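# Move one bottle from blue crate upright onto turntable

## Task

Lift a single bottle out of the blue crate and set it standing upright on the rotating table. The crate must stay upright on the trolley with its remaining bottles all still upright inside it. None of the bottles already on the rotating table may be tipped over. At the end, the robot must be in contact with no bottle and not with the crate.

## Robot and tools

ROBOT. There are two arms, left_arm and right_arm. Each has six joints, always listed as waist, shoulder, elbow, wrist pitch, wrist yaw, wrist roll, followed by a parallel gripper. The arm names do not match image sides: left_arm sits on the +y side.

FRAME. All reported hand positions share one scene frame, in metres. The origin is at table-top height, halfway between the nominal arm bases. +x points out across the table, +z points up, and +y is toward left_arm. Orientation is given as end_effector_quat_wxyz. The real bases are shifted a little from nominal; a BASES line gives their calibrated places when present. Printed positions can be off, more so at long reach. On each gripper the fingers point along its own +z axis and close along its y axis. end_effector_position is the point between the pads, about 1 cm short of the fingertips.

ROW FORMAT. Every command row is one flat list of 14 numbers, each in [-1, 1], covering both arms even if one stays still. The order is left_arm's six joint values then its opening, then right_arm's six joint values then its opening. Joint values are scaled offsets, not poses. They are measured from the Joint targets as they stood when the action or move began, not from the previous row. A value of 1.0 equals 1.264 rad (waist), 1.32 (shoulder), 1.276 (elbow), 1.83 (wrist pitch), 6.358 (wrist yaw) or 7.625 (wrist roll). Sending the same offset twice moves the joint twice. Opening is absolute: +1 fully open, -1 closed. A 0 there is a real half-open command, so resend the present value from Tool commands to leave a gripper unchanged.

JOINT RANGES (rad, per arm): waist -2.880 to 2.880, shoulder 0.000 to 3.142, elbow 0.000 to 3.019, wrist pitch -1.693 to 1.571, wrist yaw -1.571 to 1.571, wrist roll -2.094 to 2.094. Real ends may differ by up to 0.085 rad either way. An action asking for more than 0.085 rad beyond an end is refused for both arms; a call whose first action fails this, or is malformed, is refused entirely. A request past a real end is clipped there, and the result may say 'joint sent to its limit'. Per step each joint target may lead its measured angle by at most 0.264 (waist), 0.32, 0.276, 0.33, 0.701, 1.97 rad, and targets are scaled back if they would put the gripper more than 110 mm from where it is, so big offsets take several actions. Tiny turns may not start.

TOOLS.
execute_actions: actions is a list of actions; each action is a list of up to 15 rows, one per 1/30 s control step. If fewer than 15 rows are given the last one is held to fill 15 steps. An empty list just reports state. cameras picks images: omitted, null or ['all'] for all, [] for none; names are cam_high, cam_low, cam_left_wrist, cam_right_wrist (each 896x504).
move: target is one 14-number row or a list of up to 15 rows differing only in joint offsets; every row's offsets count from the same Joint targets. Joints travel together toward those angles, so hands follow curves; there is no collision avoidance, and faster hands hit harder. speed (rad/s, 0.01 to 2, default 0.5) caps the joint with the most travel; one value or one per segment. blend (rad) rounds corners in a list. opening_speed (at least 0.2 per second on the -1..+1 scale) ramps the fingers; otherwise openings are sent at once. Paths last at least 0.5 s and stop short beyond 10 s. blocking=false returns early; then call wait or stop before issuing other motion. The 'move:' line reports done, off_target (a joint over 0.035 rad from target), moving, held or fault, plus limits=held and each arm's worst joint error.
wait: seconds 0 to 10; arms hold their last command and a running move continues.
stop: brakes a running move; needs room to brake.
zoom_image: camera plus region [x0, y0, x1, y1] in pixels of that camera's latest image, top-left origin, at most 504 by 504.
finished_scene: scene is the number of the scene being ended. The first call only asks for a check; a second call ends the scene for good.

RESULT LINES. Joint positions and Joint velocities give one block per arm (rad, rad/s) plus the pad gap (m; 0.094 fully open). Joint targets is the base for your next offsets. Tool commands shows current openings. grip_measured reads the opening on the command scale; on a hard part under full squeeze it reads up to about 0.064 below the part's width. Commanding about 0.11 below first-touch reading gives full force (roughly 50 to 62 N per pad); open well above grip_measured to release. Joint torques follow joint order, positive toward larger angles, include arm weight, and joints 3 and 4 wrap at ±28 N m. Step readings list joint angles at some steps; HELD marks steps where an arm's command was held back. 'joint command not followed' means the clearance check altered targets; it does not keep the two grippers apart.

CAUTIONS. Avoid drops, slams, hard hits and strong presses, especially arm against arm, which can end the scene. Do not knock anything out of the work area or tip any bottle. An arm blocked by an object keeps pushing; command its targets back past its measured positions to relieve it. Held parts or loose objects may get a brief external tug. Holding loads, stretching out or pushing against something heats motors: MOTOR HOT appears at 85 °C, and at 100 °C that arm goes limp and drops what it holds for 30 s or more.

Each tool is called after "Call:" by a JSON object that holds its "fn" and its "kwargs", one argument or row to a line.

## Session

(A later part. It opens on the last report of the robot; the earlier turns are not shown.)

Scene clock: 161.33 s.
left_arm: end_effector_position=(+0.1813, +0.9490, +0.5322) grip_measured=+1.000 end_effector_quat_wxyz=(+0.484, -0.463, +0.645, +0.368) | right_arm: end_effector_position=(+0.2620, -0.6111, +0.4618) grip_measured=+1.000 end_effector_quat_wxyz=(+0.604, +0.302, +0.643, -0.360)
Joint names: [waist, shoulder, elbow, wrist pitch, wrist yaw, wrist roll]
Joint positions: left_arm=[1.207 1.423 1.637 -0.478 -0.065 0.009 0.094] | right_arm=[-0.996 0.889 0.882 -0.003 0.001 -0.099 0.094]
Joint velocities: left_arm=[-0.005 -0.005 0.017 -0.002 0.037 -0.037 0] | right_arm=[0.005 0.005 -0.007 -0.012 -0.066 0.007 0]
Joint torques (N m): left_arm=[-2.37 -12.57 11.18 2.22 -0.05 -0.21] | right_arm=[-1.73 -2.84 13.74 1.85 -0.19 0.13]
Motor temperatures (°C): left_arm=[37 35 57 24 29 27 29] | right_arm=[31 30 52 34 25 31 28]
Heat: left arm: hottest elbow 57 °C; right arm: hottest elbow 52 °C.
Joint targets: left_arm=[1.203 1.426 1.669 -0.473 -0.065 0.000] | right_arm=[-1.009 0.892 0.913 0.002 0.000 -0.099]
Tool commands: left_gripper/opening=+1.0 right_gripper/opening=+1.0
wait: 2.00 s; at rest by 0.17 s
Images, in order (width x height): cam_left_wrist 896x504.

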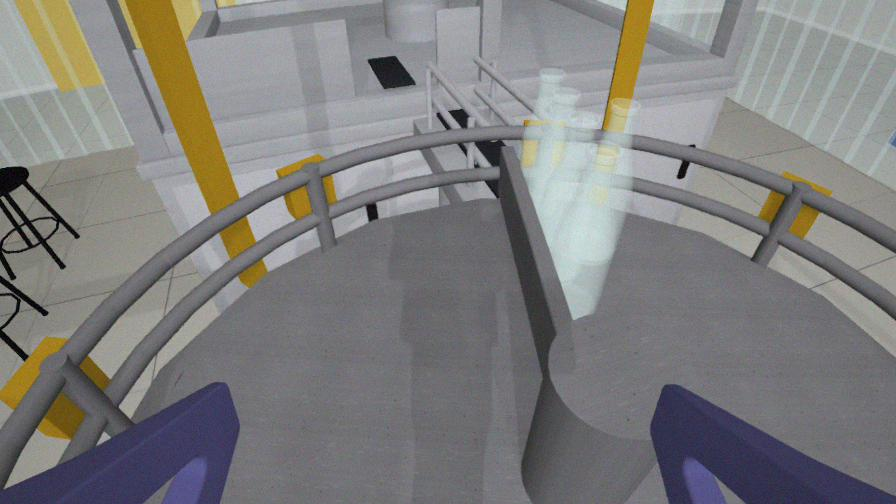

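Call:
{"fn": "move", "kwargs": {
  "target": [0,-0.1515,0,-0.2732,0.0102,0,1, 0,0,1.0,0,0,0,1],
  "speed": 0.9,
  "cameras": ["cam_left_wrist", "cam_high"]
}}

Scene clock: 210.00 s.
left_arm: end_effector_position=(+0.1464, +0.8288, +0.5300) grip_measured=+1.000 end_effector_quat_wxyz=(+0.396, -0.493, +0.723, +0.277) | right_arm: end_effector_position=(+0.0025, -0.2272, +1.0726) grip_measured=+1.000 end_effector_quat_wxyz=(+0.851, +0.057, +0.120, -0.508)
Joint names: [waist, shoulder, elbow, wrist pitch, wrist yaw, wrist roll]
Joint positions: left_arm=[1.207 1.231 1.637 -0.968 -0.004 0.009 0.094] | right_arm=[-0.996 0.886 2.19 0.001 0.001 -0.099 0.094]
Joint velocities: left_arm=[-0.005 -0.015 -0.007 -0.032 -0.037 0.022 0] | right_arm=[-0.005 -0.005 -0.007 0.017 0.007 -0.037 0]
Joint torques (N m): left_arm=[-2.37 -9.7 10.59 1.61 0.14 -0.2] | right_arm=[-1.67 4.95 2.81 0.31 -0.19 0.13]
Motor temperatures (°C): left_arm=[37 35 58 24 28 26 28] | right_arm=[31 29 53 34 25 30 27]
Heat: left arm: hottest elbow 58 °C; right arm: hottest elbow 53 °C.
Joint targets: left_arm=[1.203 1.226 1.669 -0.973 0.000 0.000] | right_arm=[-1.009 0.892 2.189 0.002 0.000 -0.099]
move: done
Images, in order (width x height): cam_high 896x504, cam_left_wrist 896x504.

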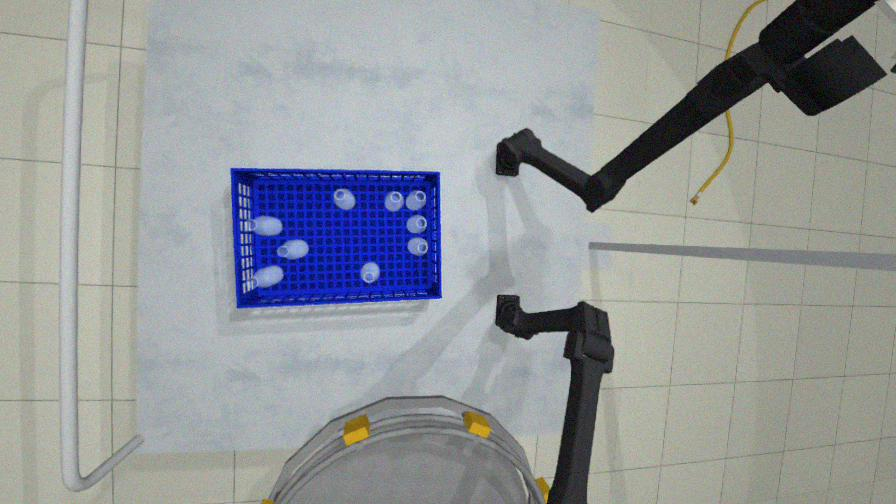

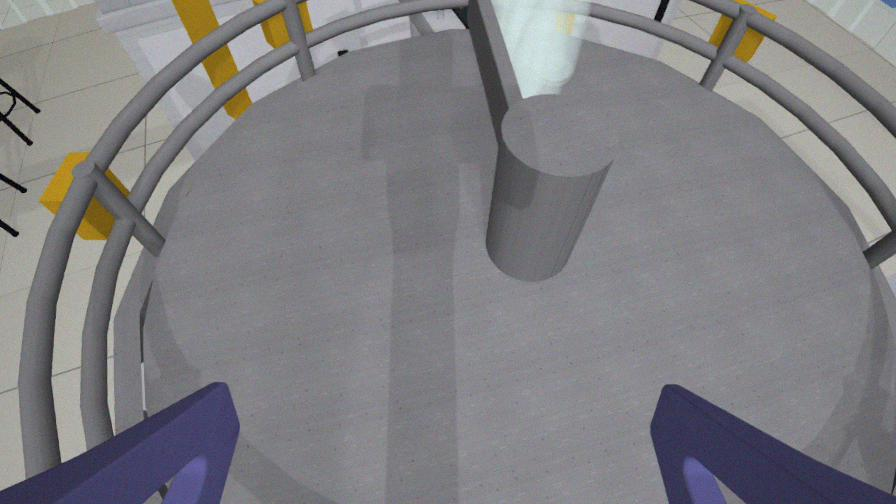

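Call:
{"fn": "zoom_image", "kwargs": {
  "camera": "cam_high",
  "region": [320, 230, 450, 310]
}}

Call:
{"fn": "zoom_image", "kwargs": {
  "camera": "cam_high",
  "region": [225, 200, 325, 310]
}}

Call:
{"fn": "zoom_image", "kwargs": {
  "camera": "cam_left_wrist",
  "region": [392, 0, 896, 300]
}}

Scaled by 3.877 from the camera's 896x504 image, which has a finer 1280x720 frame.

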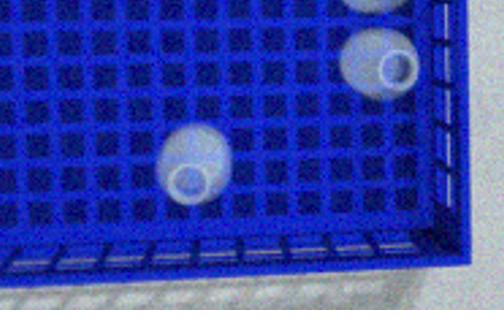

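Scaled by 4.582 from the camera's 896x504 image, which has a finer 1280x720 frame.

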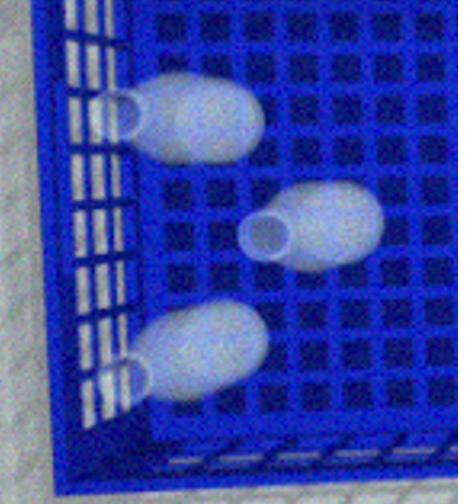

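Scaled by 1.000.

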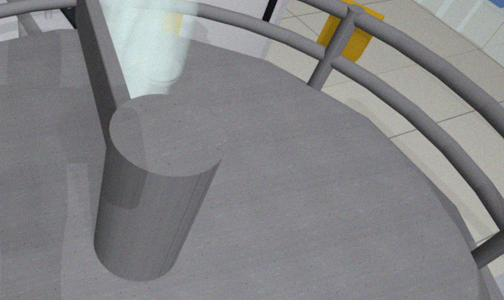

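Call:
{"fn": "move", "kwargs": {
  "target": [-1.0,-0.1235,-0.3676,0.0426,0,0,1, 0,0,0,0,0,0,1],
  "speed": 1.0,
  "cameras": ["cam_left_wrist"]
}}

Call:
{"fn": "move", "kwargs": {
  "target": [-0.13,0,0,0,0,0,1, 0,0,0,0,0,0,1],
  "speed": 0.6,
  "cameras": ["cam_left_wrist", "cam_high", "cam_low"]
}}

Scene clock: 258.87 s.
left_arm: end_effector_position=(+0.4129, +0.3148, +0.3664) grip_measured=+1.000 end_effector_quat_wxyz=(+0.380, +0.034, +0.924, -0.010) | right_arm: end_effector_position=(+0.0025, -0.2272, +1.0726) grip_measured=+1.000 end_effector_quat_wxyz=(+0.851, +0.057, +0.120, -0.508)
Joint names: [waist, shoulder, elbow, wrist pitch, wrist yaw, wrist roll]
Joint positions: left_arm=[-0.062 1.074 1.193 -0.911 -0.001 0.009 0.094] | right_arm=[-0.996 0.886 2.19 0.001 0.001 -0.099 0.094]
Joint velocities: left_arm=[-0.005 -0.005 -0.007 -0.022 0.022 -0.037 0] | right_arm=[0.005 -0.005 -0.002 -0.002 -0.051 -0.022 0]
Joint torques (N m): left_arm=[-1.85 -7.94 9.24 2.26 0.04 -0.23] | right_arm=[-1.67 4.95 2.81 0.31 -0.19 0.13]
Motor temperatures (°C): left_arm=[37 33 57 24 27 26 27] | right_arm=[31 29 41 33 25 29 26]
Heat: left arm: hottest elbow 57 °C; right arm: hottest elbow 41 °C.
Joint targets: left_arm=[-0.061 1.063 1.200 -0.895 0.000 0.000] | right_arm=[-1.009 0.892 2.189 0.002 0.000 -0.099]
move: done
Images, in order (width x height): cam_left_wrist 896x504.

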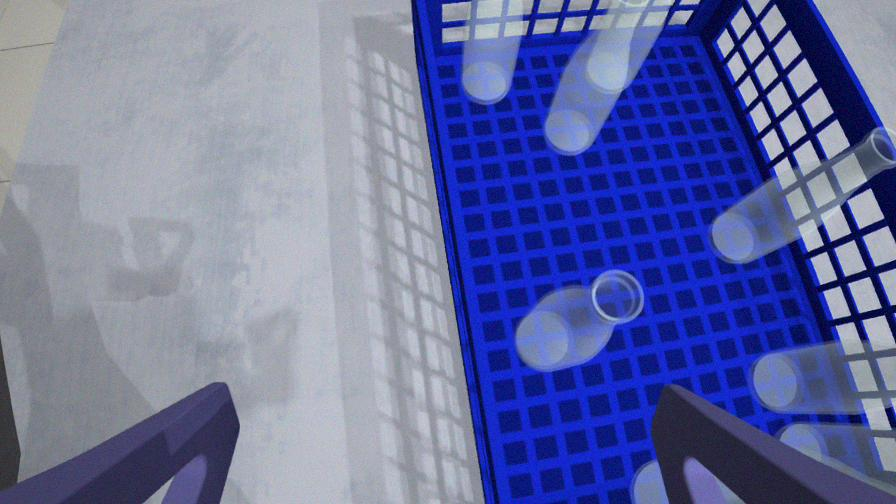

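Scene clock: 300.07 s.
left_arm: end_effector_position=(+0.4022, +0.2419, +0.3664) grip_measured=+1.000 end_effector_quat_wxyz=(+0.378, +0.109, +0.919, -0.041) | right_arm: end_effector_position=(+0.0025, -0.2272, +1.0726) grip_measured=+1.000 end_effector_quat_wxyz=(+0.851, +0.057, +0.120, -0.508)
Joint names: [waist, shoulder, elbow, wrist pitch, wrist yaw, wrist roll]
Joint positions: left_arm=[-0.224 1.074 1.193 -0.911 0 0.009 0.094] | right_arm=[-0.996 0.886 2.19 0.001 0.001 -0.099 0.094]
Joint velocities: left_arm=[-0.005 -0.005 -0.012 -0.007 0.066 -0.095 0] | right_arm=[0.005 0.005 -0.007 -0.002 -0.022 0.022 0]
Joint torques (N m): left_arm=[-2.14 -7.71 9.39 2.26 0.01 -0.22] | right_arm=[-1.73 5.07 2.8 0.31 -0.19 0.13]
Motor temperatures (°C): left_arm=[36 32 54 24 27 25 26] | right_arm=[30 29 37 32 24 28 25]
Heat: left arm: hottest elbow 54 °C; right arm: hottest elbow 37 °C.
Joint targets: left_arm=[-0.226 1.063 1.200 -0.895 0.000 0.000] | right_arm=[-1.009 0.892 2.189 0.002 0.000 -0.099]
move: done
Images, in order (width x height): cam_high 896x504, cam_low 896x504, cam_left_wrist 896x504.

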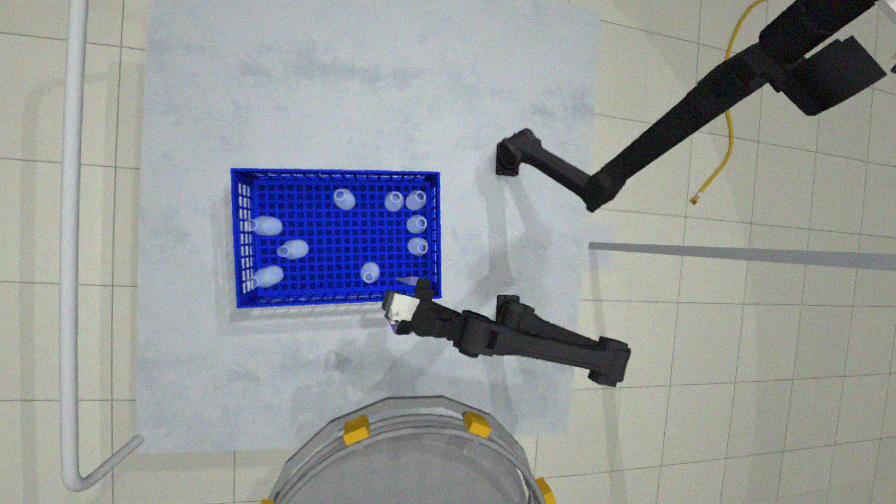

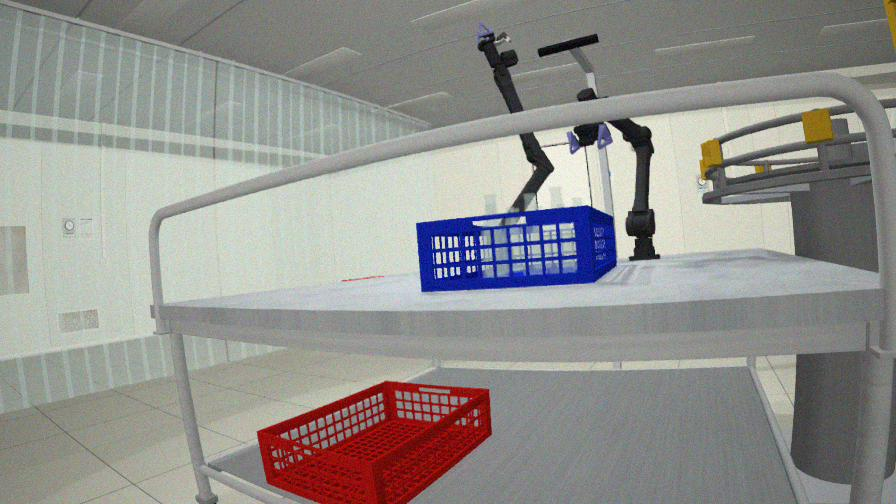

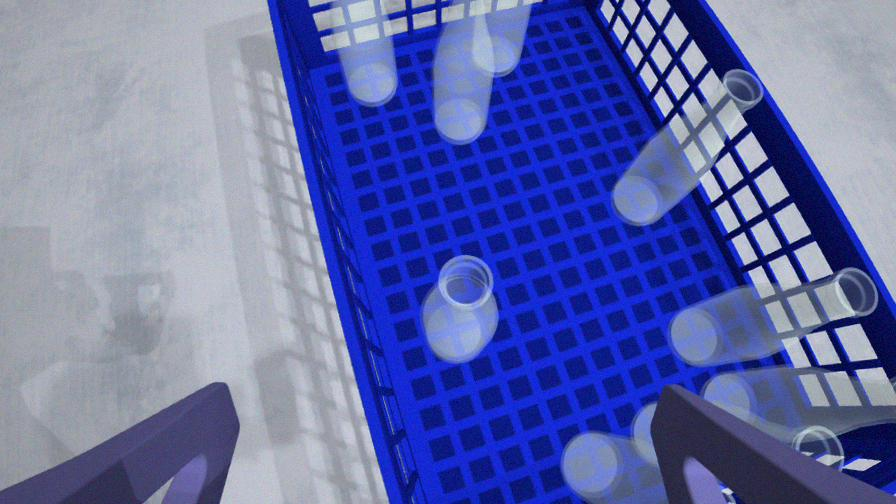

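Call:
{"fn": "zoom_image", "kwargs": {
  "camera": "cam_left_wrist",
  "region": [640, 240, 896, 384]
}}

Call:
{"fn": "zoom_image", "kwargs": {
  "camera": "cam_left_wrist",
  "region": [380, 220, 540, 380]
}}

Call:
{"fn": "zoom_image", "kwargs": {
  "camera": "cam_low",
  "region": [410, 160, 630, 300]
}}

Scaled by 1.969 from the camera's 896x504 image, which has a finer 1280x720 frame.

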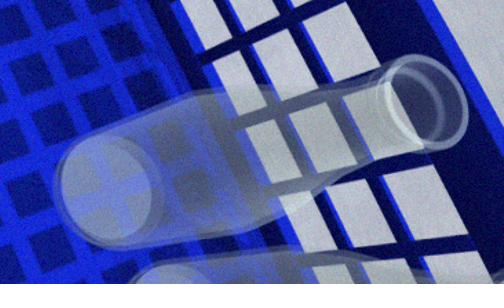

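Scaled by 3.150 from the camera's 896x504 image, which has a finer 1280x720 frame.

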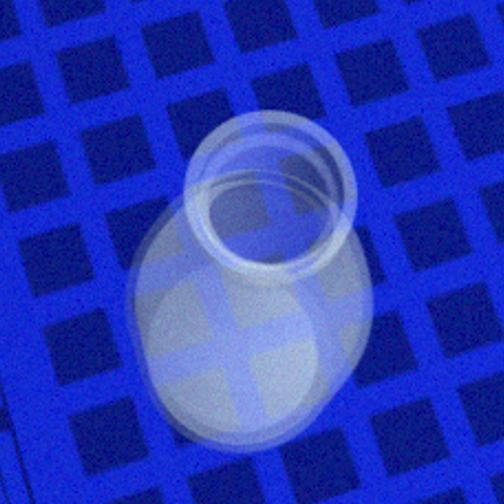

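Scaled by 2.291 from the camera's 896x504 image, which has a finer 1280x720 frame.

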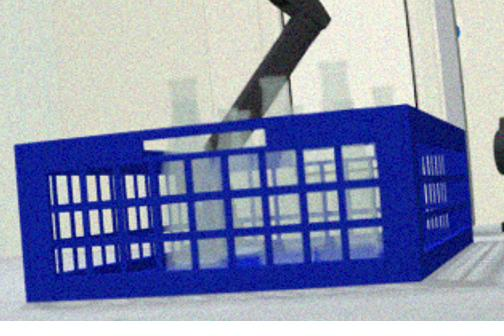

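I'll check the current state before continuing with the grasp.

Call:
{"fn": "execute_actions", "kwargs": {
  "actions": []
}}

Scene clock: 358.40 s.
left_arm: end_effector_position=(+0.4022, +0.2419, +0.3664) grip_measured=+1.000 end_effector_quat_wxyz=(+0.378, +0.109, +0.919, -0.041) | right_arm: end_effector_position=(+0.0025, -0.2272, +1.0726) grip_measured=+1.000 end_effector_quat_wxyz=(+0.851, +0.057, +0.120, -0.508)
Joint names: [waist, shoulder, elbow, wrist pitch, wrist yaw, wrist roll]
Joint positions: left_arm=[-0.224 1.074 1.193 -0.911 0 0.009 0.094] | right_arm=[-0.996 0.886 2.19 0.001 0.001 -0.099 0.094]
Joint velocities: left_arm=[0.005 0.005 -0.002 -0.022 0.051 0.051 0] | right_arm=[-0.005 -0.005 -0.017 -0.007 -0.007 -0.022 0]
Joint torques (N m): left_arm=[-2.08 -8.29 9.37 2.26 0.04 -0.17] | right_arm=[-1.67 5.07 2.81 0.32 -0.19 0.13]
Motor temperatures (°C): left_arm=[36 32 53 24 26 25 26] | right_arm=[30 29 34 32 24 28 25]
Heat: left arm: hottest elbow 53 °C; right arm: hottest elbow 34 °C.
Joint targets: left_arm=[-0.226 1.063 1.200 -0.895 0.000 0.000] | right_arm=[-1.009 0.892 2.189 0.002 0.000 -0.099]
Tool commands: left_gripper/opening=+1.0 right_gripper/opening=+1.0

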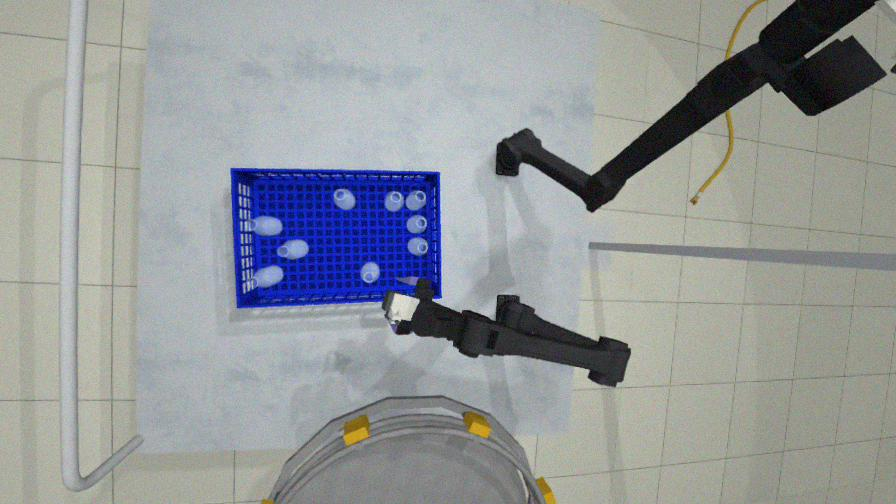

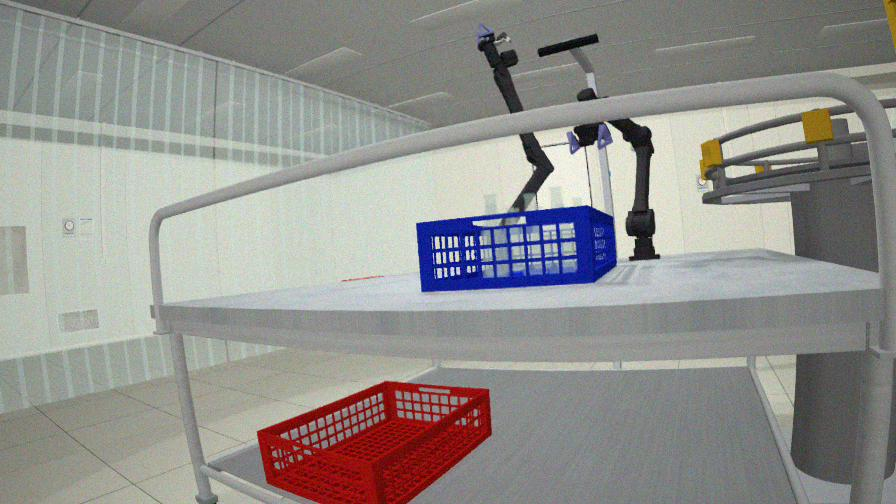

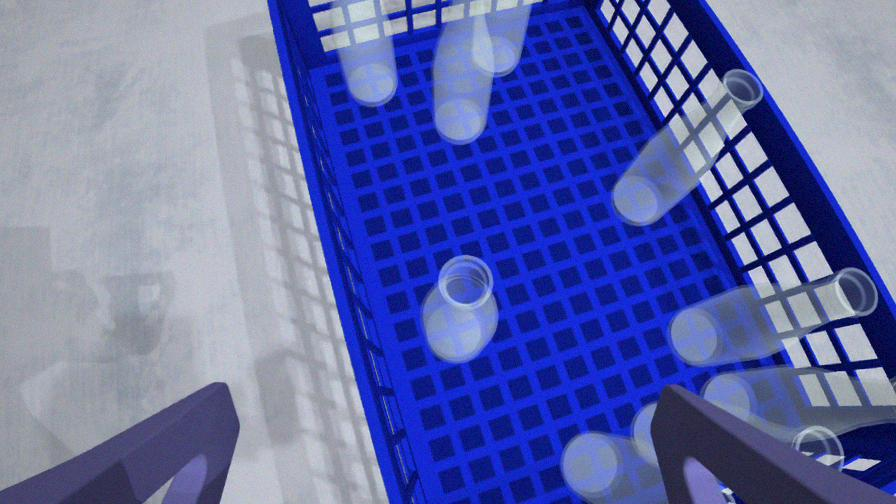

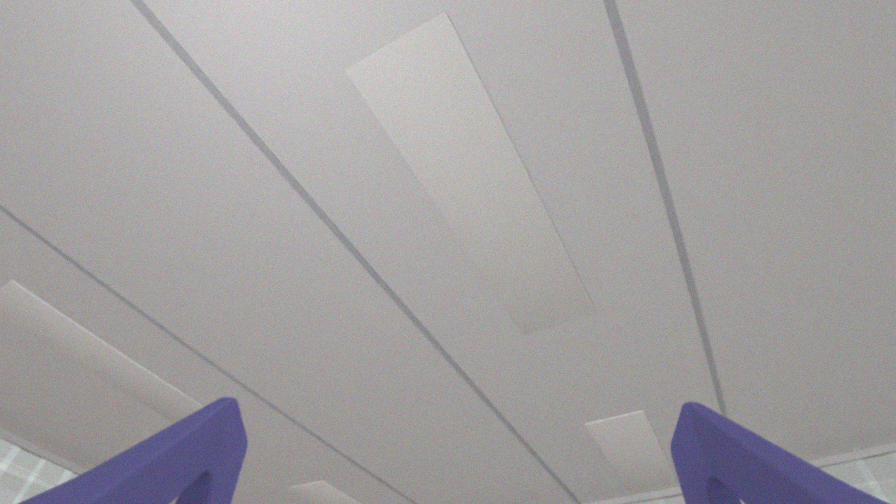

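Call:
{"fn": "move", "kwargs": {
  "target": [-0.0150, 0.1962, -0.1959, 0.2825, 0, 0, 1, 0, 0, 0, 0, 0, 0, 1],
  "speed": 0.35,
  "cameras": ["cam_high", "cam_left_wrist"]
}}

Scene clock: 391.80 s.
left_arm: end_effector_position=(+0.4705, +0.2192, +0.2013) grip_measured=+1.000 end_effector_quat_wxyz=(+0.386, +0.114, +0.914, -0.045) | right_arm: end_effector_position=(+0.0025, -0.2272, +1.0726) grip_measured=+1.000 end_effector_quat_wxyz=(+0.851, +0.057, +0.120, -0.508)
Joint names: [waist, shoulder, elbow, wrist pitch, wrist yaw, wrist roll]
Joint positions: left_arm=[-0.237 1.321 0.942 -0.394 0 0.009 0.094] | right_arm=[-0.996 0.886 2.19 0.001 0.001 -0.099 0.094]
Joint velocities: left_arm=[-0.005 -0.024 -0.012 0.017 -0.037 0.066 0] | right_arm=[-0.005 0.005 -0.002 -0.022 0.007 0.037 0]
Joint torques (N m): left_arm=[-2.67 -10.17 8.8 2.22 0.03 -0.2] | right_arm=[-1.67 5.01 2.81 0.32 -0.19 0.13]
Motor temperatures (°C): left_arm=[36 32 52 24 26 25 25] | right_arm=[30 29 34 31 24 27 24]
Heat: left arm: hottest elbow 52 °C; right arm: hottest elbow 34 °C.
Joint targets: left_arm=[-0.245 1.322 0.950 -0.378 0.000 0.000] | right_arm=[-1.009 0.892 2.189 0.002 0.000 -0.099]
move: done
Images, in order (width x height): cam_high 896x504, cam_left_wrist 896x504.

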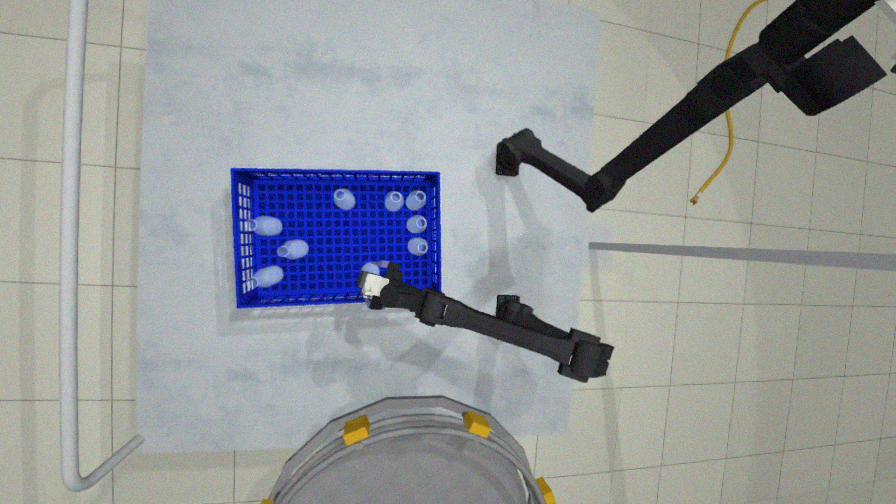

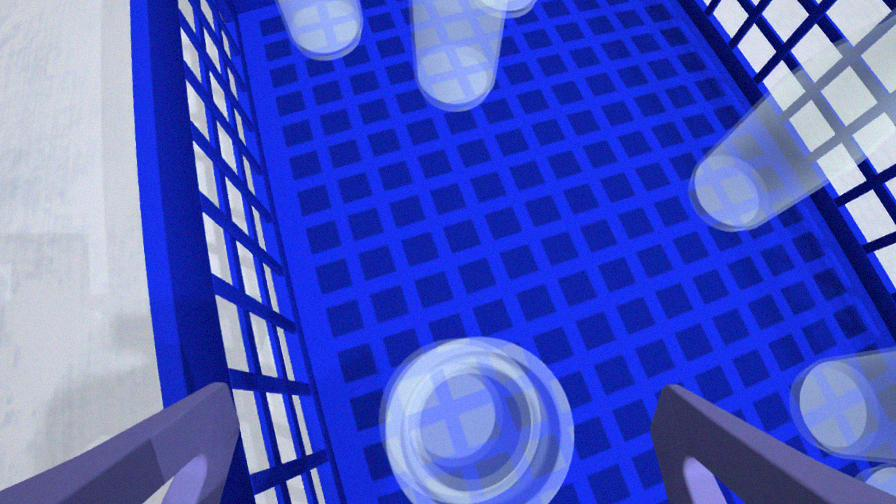

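Call:
{"fn": "zoom_image", "kwargs": {
  "camera": "cam_left_wrist",
  "region": [220, 300, 680, 504]
}}

Scaled by 1.096 from the camera's 896x504 image, which has a finer 1280x720 frame.

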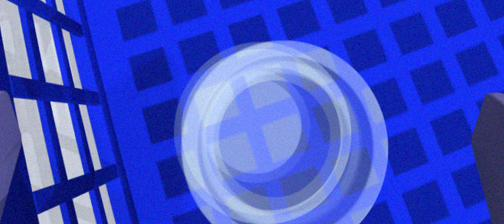

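Call:
{"fn": "move", "kwargs": {
  "target": [-0.0079, 0.0182, 0, 0.0077, 0, 0, 0, 0, 0, 0, 0, 0, 0, 1],
  "speed": 0.3,
  "opening_speed": 1.0,
  "cameras": ["cam_left_wrist"]
}}

Scene clock: 424.37 s.
left_arm: end_effector_position=(+0.4728, +0.2128, +0.1940) grip_measured=+0.003 end_effector_quat_wxyz=(+0.383, +0.119, +0.915, -0.046) | right_arm: end_effector_position=(+0.0025, -0.2272, +1.0726) grip_measured=+1.000 end_effector_quat_wxyz=(+0.851, +0.057, +0.120, -0.508)
Joint names: [waist, shoulder, elbow, wrist pitch, wrist yaw, wrist roll]
Joint positions: left_arm=[-0.248 1.34 0.942 -0.38 0 0.009 0.047] | right_arm=[-0.996 0.886 2.19 0.001 0.001 -0.099 0.094]
Joint velocities: left_arm=[-0.005 -0.005 -0.002 -0.002 0.037 -0.022 -0.001] | right_arm=[0.005 0.005 0.002 0.007 0.007 0.066 0]
Joint torques (N m): left_arm=[-2.55 -9.82 8.75 2.29 -0.04 -0.23] | right_arm=[-1.67 5.07 2.81 0.32 -0.19 0.13]
Motor temperatures (°C): left_arm=[36 32 52 24 26 25 25] | right_arm=[29 28 34 31 24 27 24]
Heat: left arm: hottest elbow 52 °C; right arm: hottest elbow 34 °C.
Joint targets: left_arm=[-0.255 1.346 0.950 -0.364 0.000 0.000] | right_arm=[-1.009 0.892 2.189 0.002 0.000 -0.099]
move: done
Images, in order (width x height): cam_left_wrist 896x504.

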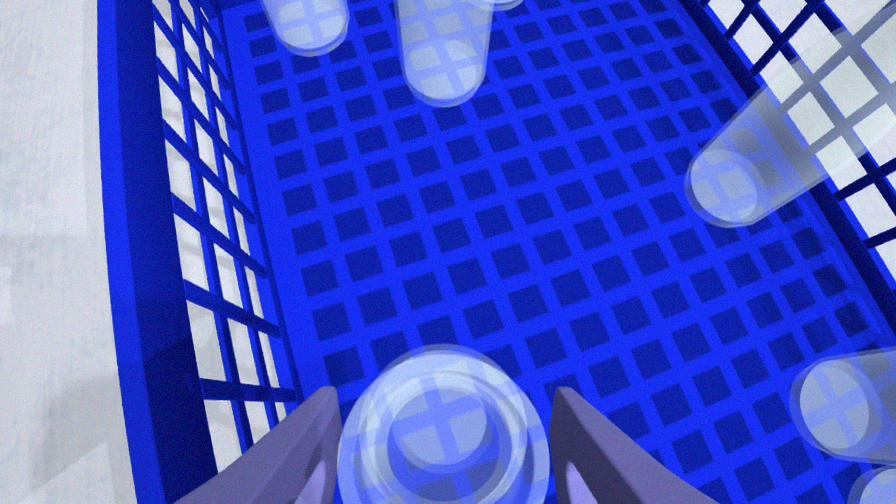

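Call:
{"fn": "move", "kwargs": {
  "target": [0, 0, 0, 0, 0, 0, -0.42, 0, 0, 0, 0, 0, 0, 1],
  "opening_speed": 0.3,
  "cameras": ["cam_left_wrist"]
}}

Scene clock: 432.13 s.
left_arm: end_effector_position=(+0.4728, +0.2128, +0.1940) grip_measured=-0.364 end_effector_quat_wxyz=(+0.383, +0.119, +0.915, -0.046) | right_arm: end_effector_position=(+0.0025, -0.2272, +1.0726) grip_measured=+1.000 end_effector_quat_wxyz=(+0.851, +0.057, +0.120, -0.508)
Joint names: [waist, shoulder, elbow, wrist pitch, wrist yaw, wrist roll]
Joint positions: left_arm=[-0.248 1.34 0.942 -0.38 0 0.009 0.03] | right_arm=[-0.996 0.886 2.19 0.001 0.001 -0.099 0.094]
Joint velocities: left_arm=[-0.034 -0.015 0.002 0.012 -0.007 -0.007 0] | right_arm=[0.005 0.005 -0.017 -0.002 0.037 -0.081 0]
Joint torques (N m): left_arm=[-2.32 -9.82 8.72 2.35 -0.01 -0.17] | right_arm=[-1.73 5.07 2.8 0.32 -0.19 0.13]
Motor temperatures (°C): left_arm=[36 32 52 24 26 25 25] | right_arm=[29 28 33 31 24 27 24]
Heat: left arm: hottest elbow 52 °C; right arm: hottest elbow 33 °C.
Joint targets: left_arm=[-0.255 1.346 0.950 -0.364 0.000 0.000] | right_arm=[-1.009 0.892 2.189 0.002 0.000 -0.099]
move: done
Images, in order (width x height): cam_left_wrist 896x504.

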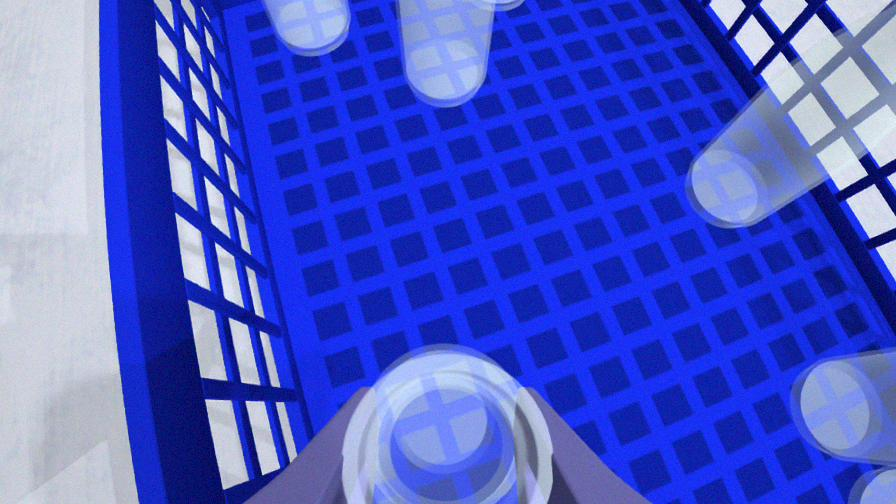

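Call:
{"fn": "move", "kwargs": {
  "target": [0, 0, 0, 0, 0, 0, -0.52, 0, 0, 0, 0, 0, 0, 1],
  "opening_speed": 0.4,
  "cameras": ["cam_left_wrist"]
}}

Scene clock: 436.27 s.
left_arm: end_effector_position=(+0.4728, +0.2128, +0.1940) grip_measured=-0.365 end_effector_quat_wxyz=(+0.383, +0.119, +0.915, -0.046) | right_arm: end_effector_position=(+0.0025, -0.2272, +1.0726) grip_measured=+1.000 end_effector_quat_wxyz=(+0.851, +0.057, +0.120, -0.508)
Joint names: [waist, shoulder, elbow, wrist pitch, wrist yaw, wrist roll]
Joint positions: left_arm=[-0.248 1.34 0.942 -0.38 0 0.009 0.03] | right_arm=[-0.996 0.886 2.19 0.001 0.001 -0.099 0.094]
Joint velocities: left_arm=[-0.015 -0.005 -0.007 0.002 0.037 -0.022 0] | right_arm=[0.005 -0.005 -0.002 0.007 0.037 0.037 0]
Joint torques (N m): left_arm=[-2.26 -10.17 8.85 2.15 -0.03 -0.21] | right_arm=[-1.67 5.01 2.8 0.31 -0.19 0.13]
Motor temperatures (°C): left_arm=[36 32 52 24 26 25 25] | right_arm=[29 28 33 31 24 27 24]
Heat: left arm: hottest elbow 52 °C; right arm: hottest elbow 33 °C.
Joint targets: left_arm=[-0.255 1.346 0.950 -0.364 0.000 0.000] | right_arm=[-1.009 0.892 2.189 0.002 0.000 -0.099]
move: done
Images, in order (width x height): cam_left_wrist 896x504.

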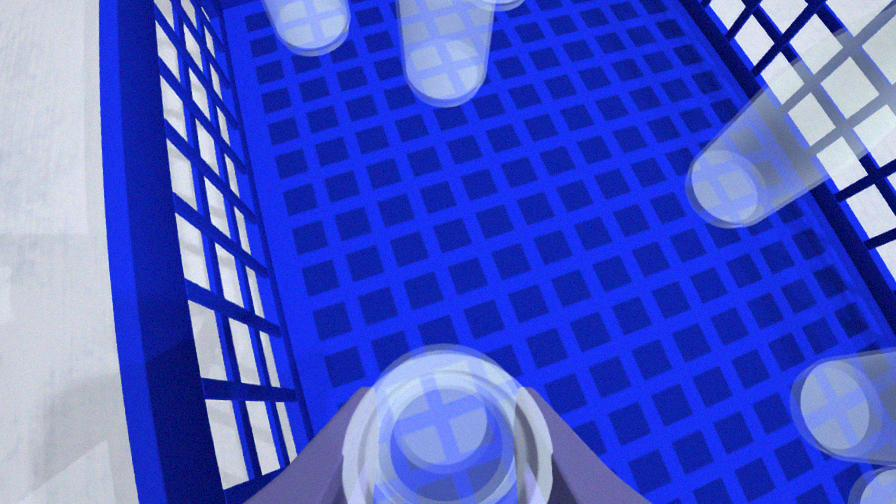

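Call:
{"fn": "move", "kwargs": {
  "target": [0, -0.0477, 0.4389, -0.3350, 0, 0, -0.52, 0, 0, 0, 0, 0, 0, 1],
  "speed": 0.35,
  "cameras": ["cam_high", "cam_low", "cam_left_wrist"]
}}

Scene clock: 470.67 s.
left_arm: end_effector_position=(+0.4733, +0.2127, +0.3804) grip_measured=-0.365 end_effector_quat_wxyz=(+0.352, +0.121, +0.927, -0.043) | right_arm: end_effector_position=(+0.0025, -0.2272, +1.0726) grip_measured=+1.000 end_effector_quat_wxyz=(+0.851, +0.057, +0.120, -0.508)
Joint names: [waist, shoulder, elbow, wrist pitch, wrist yaw, wrist roll]
Joint positions: left_arm=[-0.248 1.304 1.438 -0.98 0 0.009 0.03] | right_arm=[-0.996 0.886 2.19 0.001 0.001 -0.099 0.094]
Joint velocities: left_arm=[-0.024 -0.005 0.027 0.012 -0.066 -0.007 0] | right_arm=[-0.005 -0.005 -0.012 -0.017 0.022 0.022 0]
Joint torques (N m): left_arm=[-2.43 -12.4 13.89 1.63 -0.04 -0.17] | right_arm=[-1.67 5.01 2.81 0.32 -0.19 0.13]
Motor temperatures (°C): left_arm=[35 32 52 24 26 25 27] | right_arm=[29 28 33 31 24 27 24]
Heat: left arm: hottest elbow 52 °C; right arm: hottest elbow 33 °C.
Joint targets: left_arm=[-0.255 1.283 1.510 -0.977 0.000 0.000] | right_arm=[-1.009 0.892 2.189 0.002 0.000 -0.099]
move: off_target (left_arm); left_arm: the elbow is farthest, 0.072 rad from its target
Images, in order (width x height): cam_high 896x504, cam_low 896x504, cam_left_wrist 896x504.

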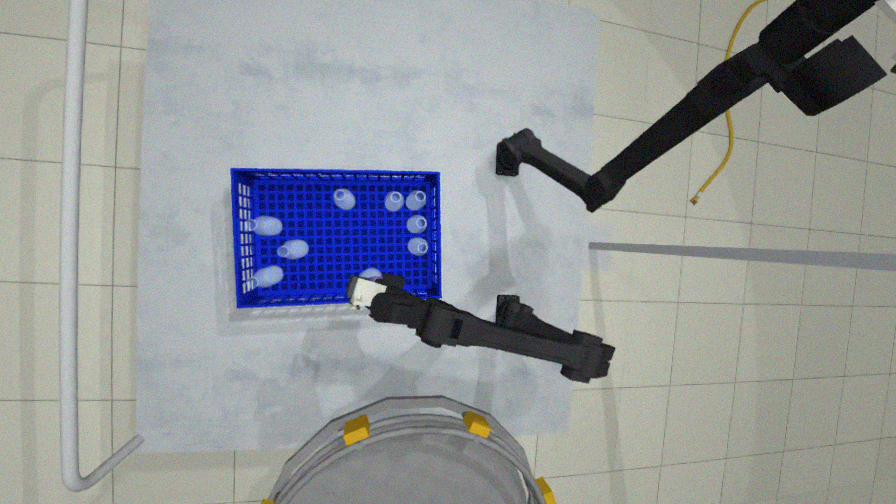

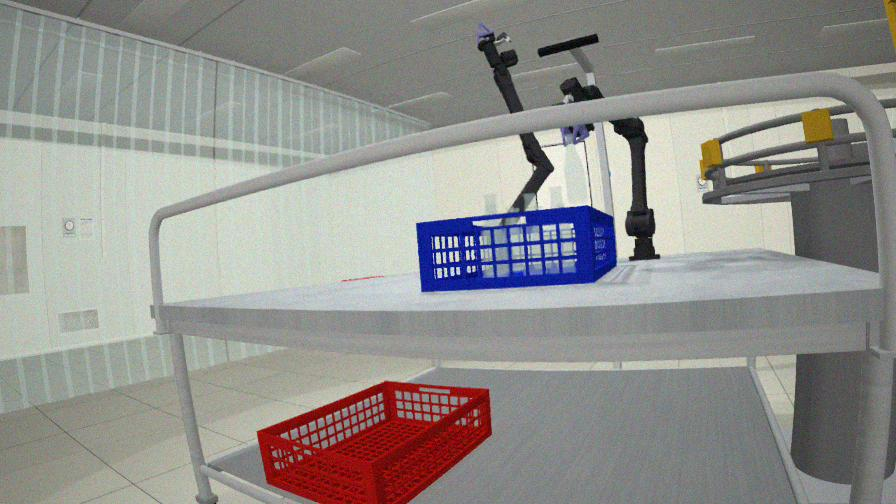

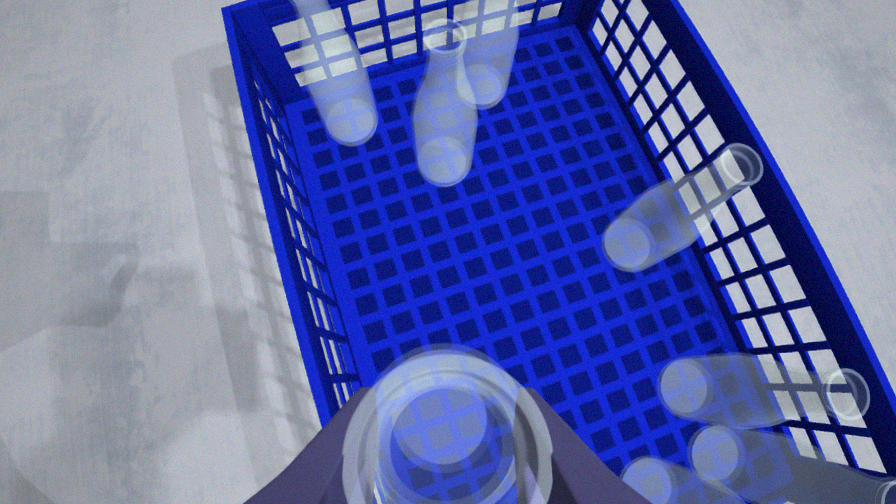

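Call:
{"fn": "move", "kwargs": {
  "target": [0.4059, 0.1008, 0.3754, -0.1552, 0, 0, -0.52, 0, 0, 0, 0, 0, 0, 1],
  "speed": 0.4,
  "cameras": ["cam_high", "cam_low", "cam_left_wrist"]
}}

Scene clock: 489.33 s.
left_arm: end_effector_position=(+0.4887, +0.4841, +0.5258) grip_measured=-0.365 end_effector_quat_wxyz=(+0.387, -0.115, +0.913, +0.052) | right_arm: end_effector_position=(+0.0025, -0.2272, +1.0726) grip_measured=+1.000 end_effector_quat_wxyz=(+0.851, +0.057, +0.120, -0.508)
Joint names: [waist, shoulder, elbow, wrist pitch, wrist yaw, wrist roll]
Joint positions: left_arm=[0.262 1.424 1.92 -1.265 -0.001 0.008 0.03] | right_arm=[-0.996 0.886 2.19 0.001 0.001 -0.099 0.094]
Joint velocities: left_arm=[0.005 0.005 -0.007 -0.002 0.022 0.007 -0.001] | right_arm=[-0.015 -0.005 -0.007 -0.012 0.007 -0.081 0]
Joint torques (N m): left_arm=[-1.85 -12.1 12.77 1.66 -0.01 -0.2] | right_arm=[-1.67 5.01 2.81 0.32 -0.19 0.13]
Motor temperatures (°C): left_arm=[35 32 53 24 26 25 27] | right_arm=[29 28 33 30 24 27 24]
Heat: left arm: hottest elbow 53 °C; right arm: hottest elbow 33 °C.
Joint targets: left_arm=[0.258 1.416 1.989 -1.261 0.000 0.000] | right_arm=[-1.009 0.892 2.189 0.002 0.000 -0.099]
move: off_target (left_arm); left_arm: the elbow is farthest, 0.069 rad from its target
Images, in order (width x height): cam_high 896x504, cam_low 896x504, cam_left_wrist 896x504.

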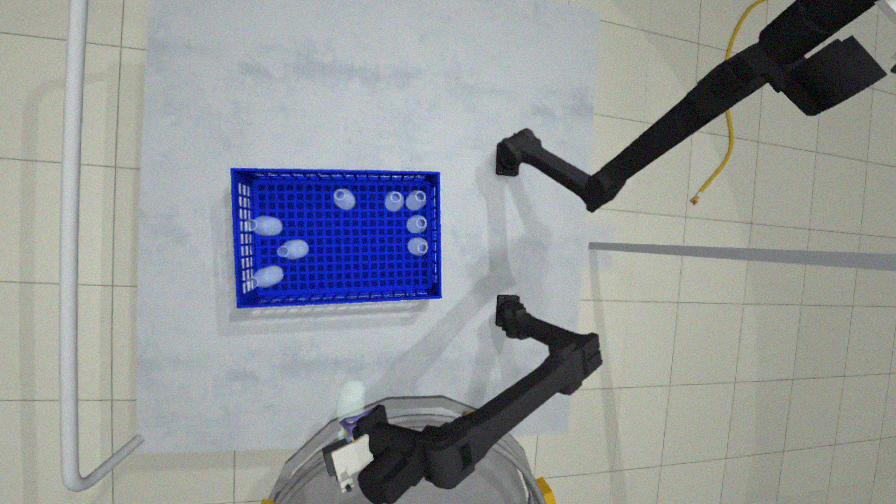

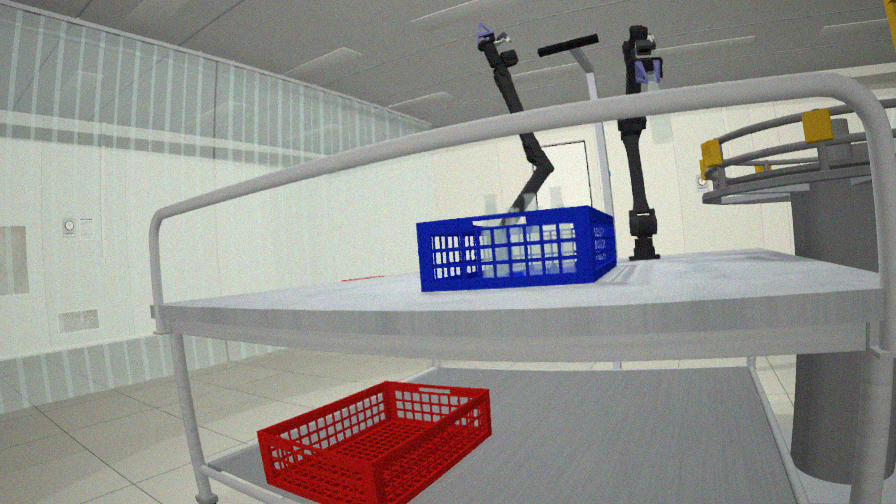

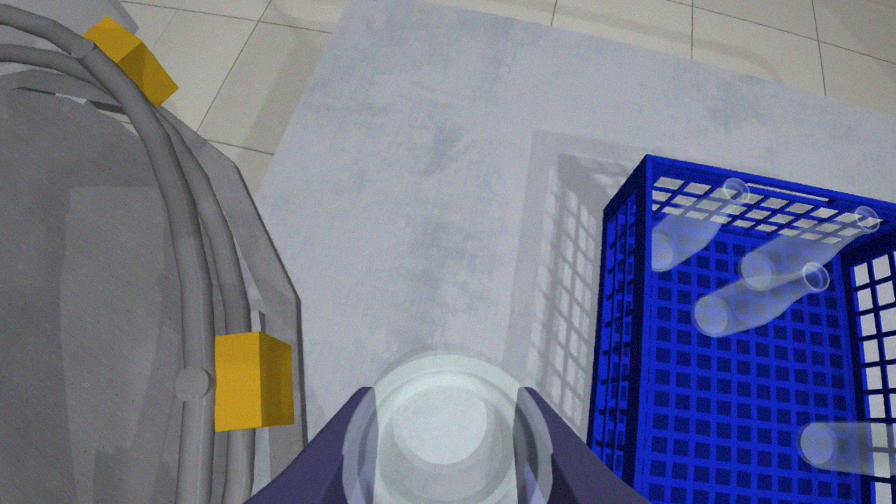

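Call:
{"fn": "zoom_image", "kwargs": {
  "camera": "cam_low",
  "region": [600, 20, 896, 280]
}}

Call:
{"fn": "zoom_image", "kwargs": {
  "camera": "cam_left_wrist",
  "region": [0, 0, 504, 504]
}}

Scaled by 1.703 from the camera's 896x504 image, which has a finer 1280x720 frame.

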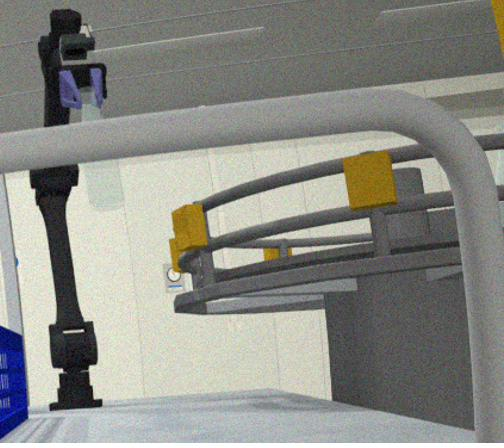

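Scaled by 1.000.

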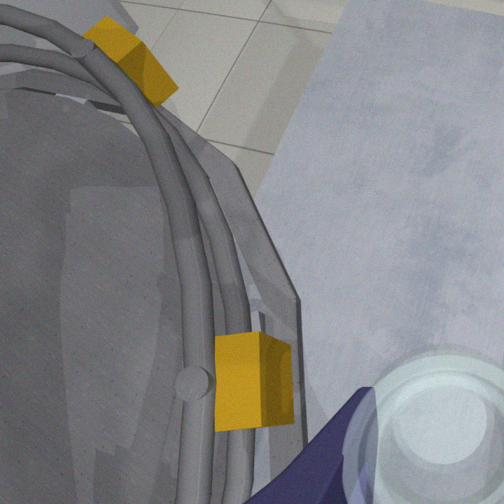

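Call:
{"fn": "zoom_image", "kwargs": {
  "camera": "cam_low",
  "region": [600, 20, 760, 270]
}}

Call:
{"fn": "zoom_image", "kwargs": {
  "camera": "cam_low",
  "region": [400, 180, 660, 310]
}}

Scaled by 2.016 from the camera's 896x504 image, which has a finer 1280x720 frame.

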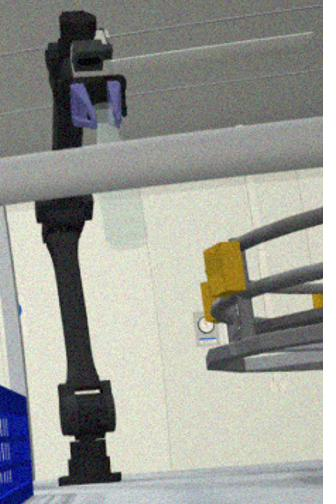

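Scaled by 1.938 from the camera's 896x504 image, which has a finer 1280x720 frame.

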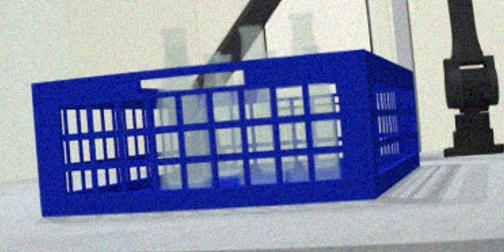

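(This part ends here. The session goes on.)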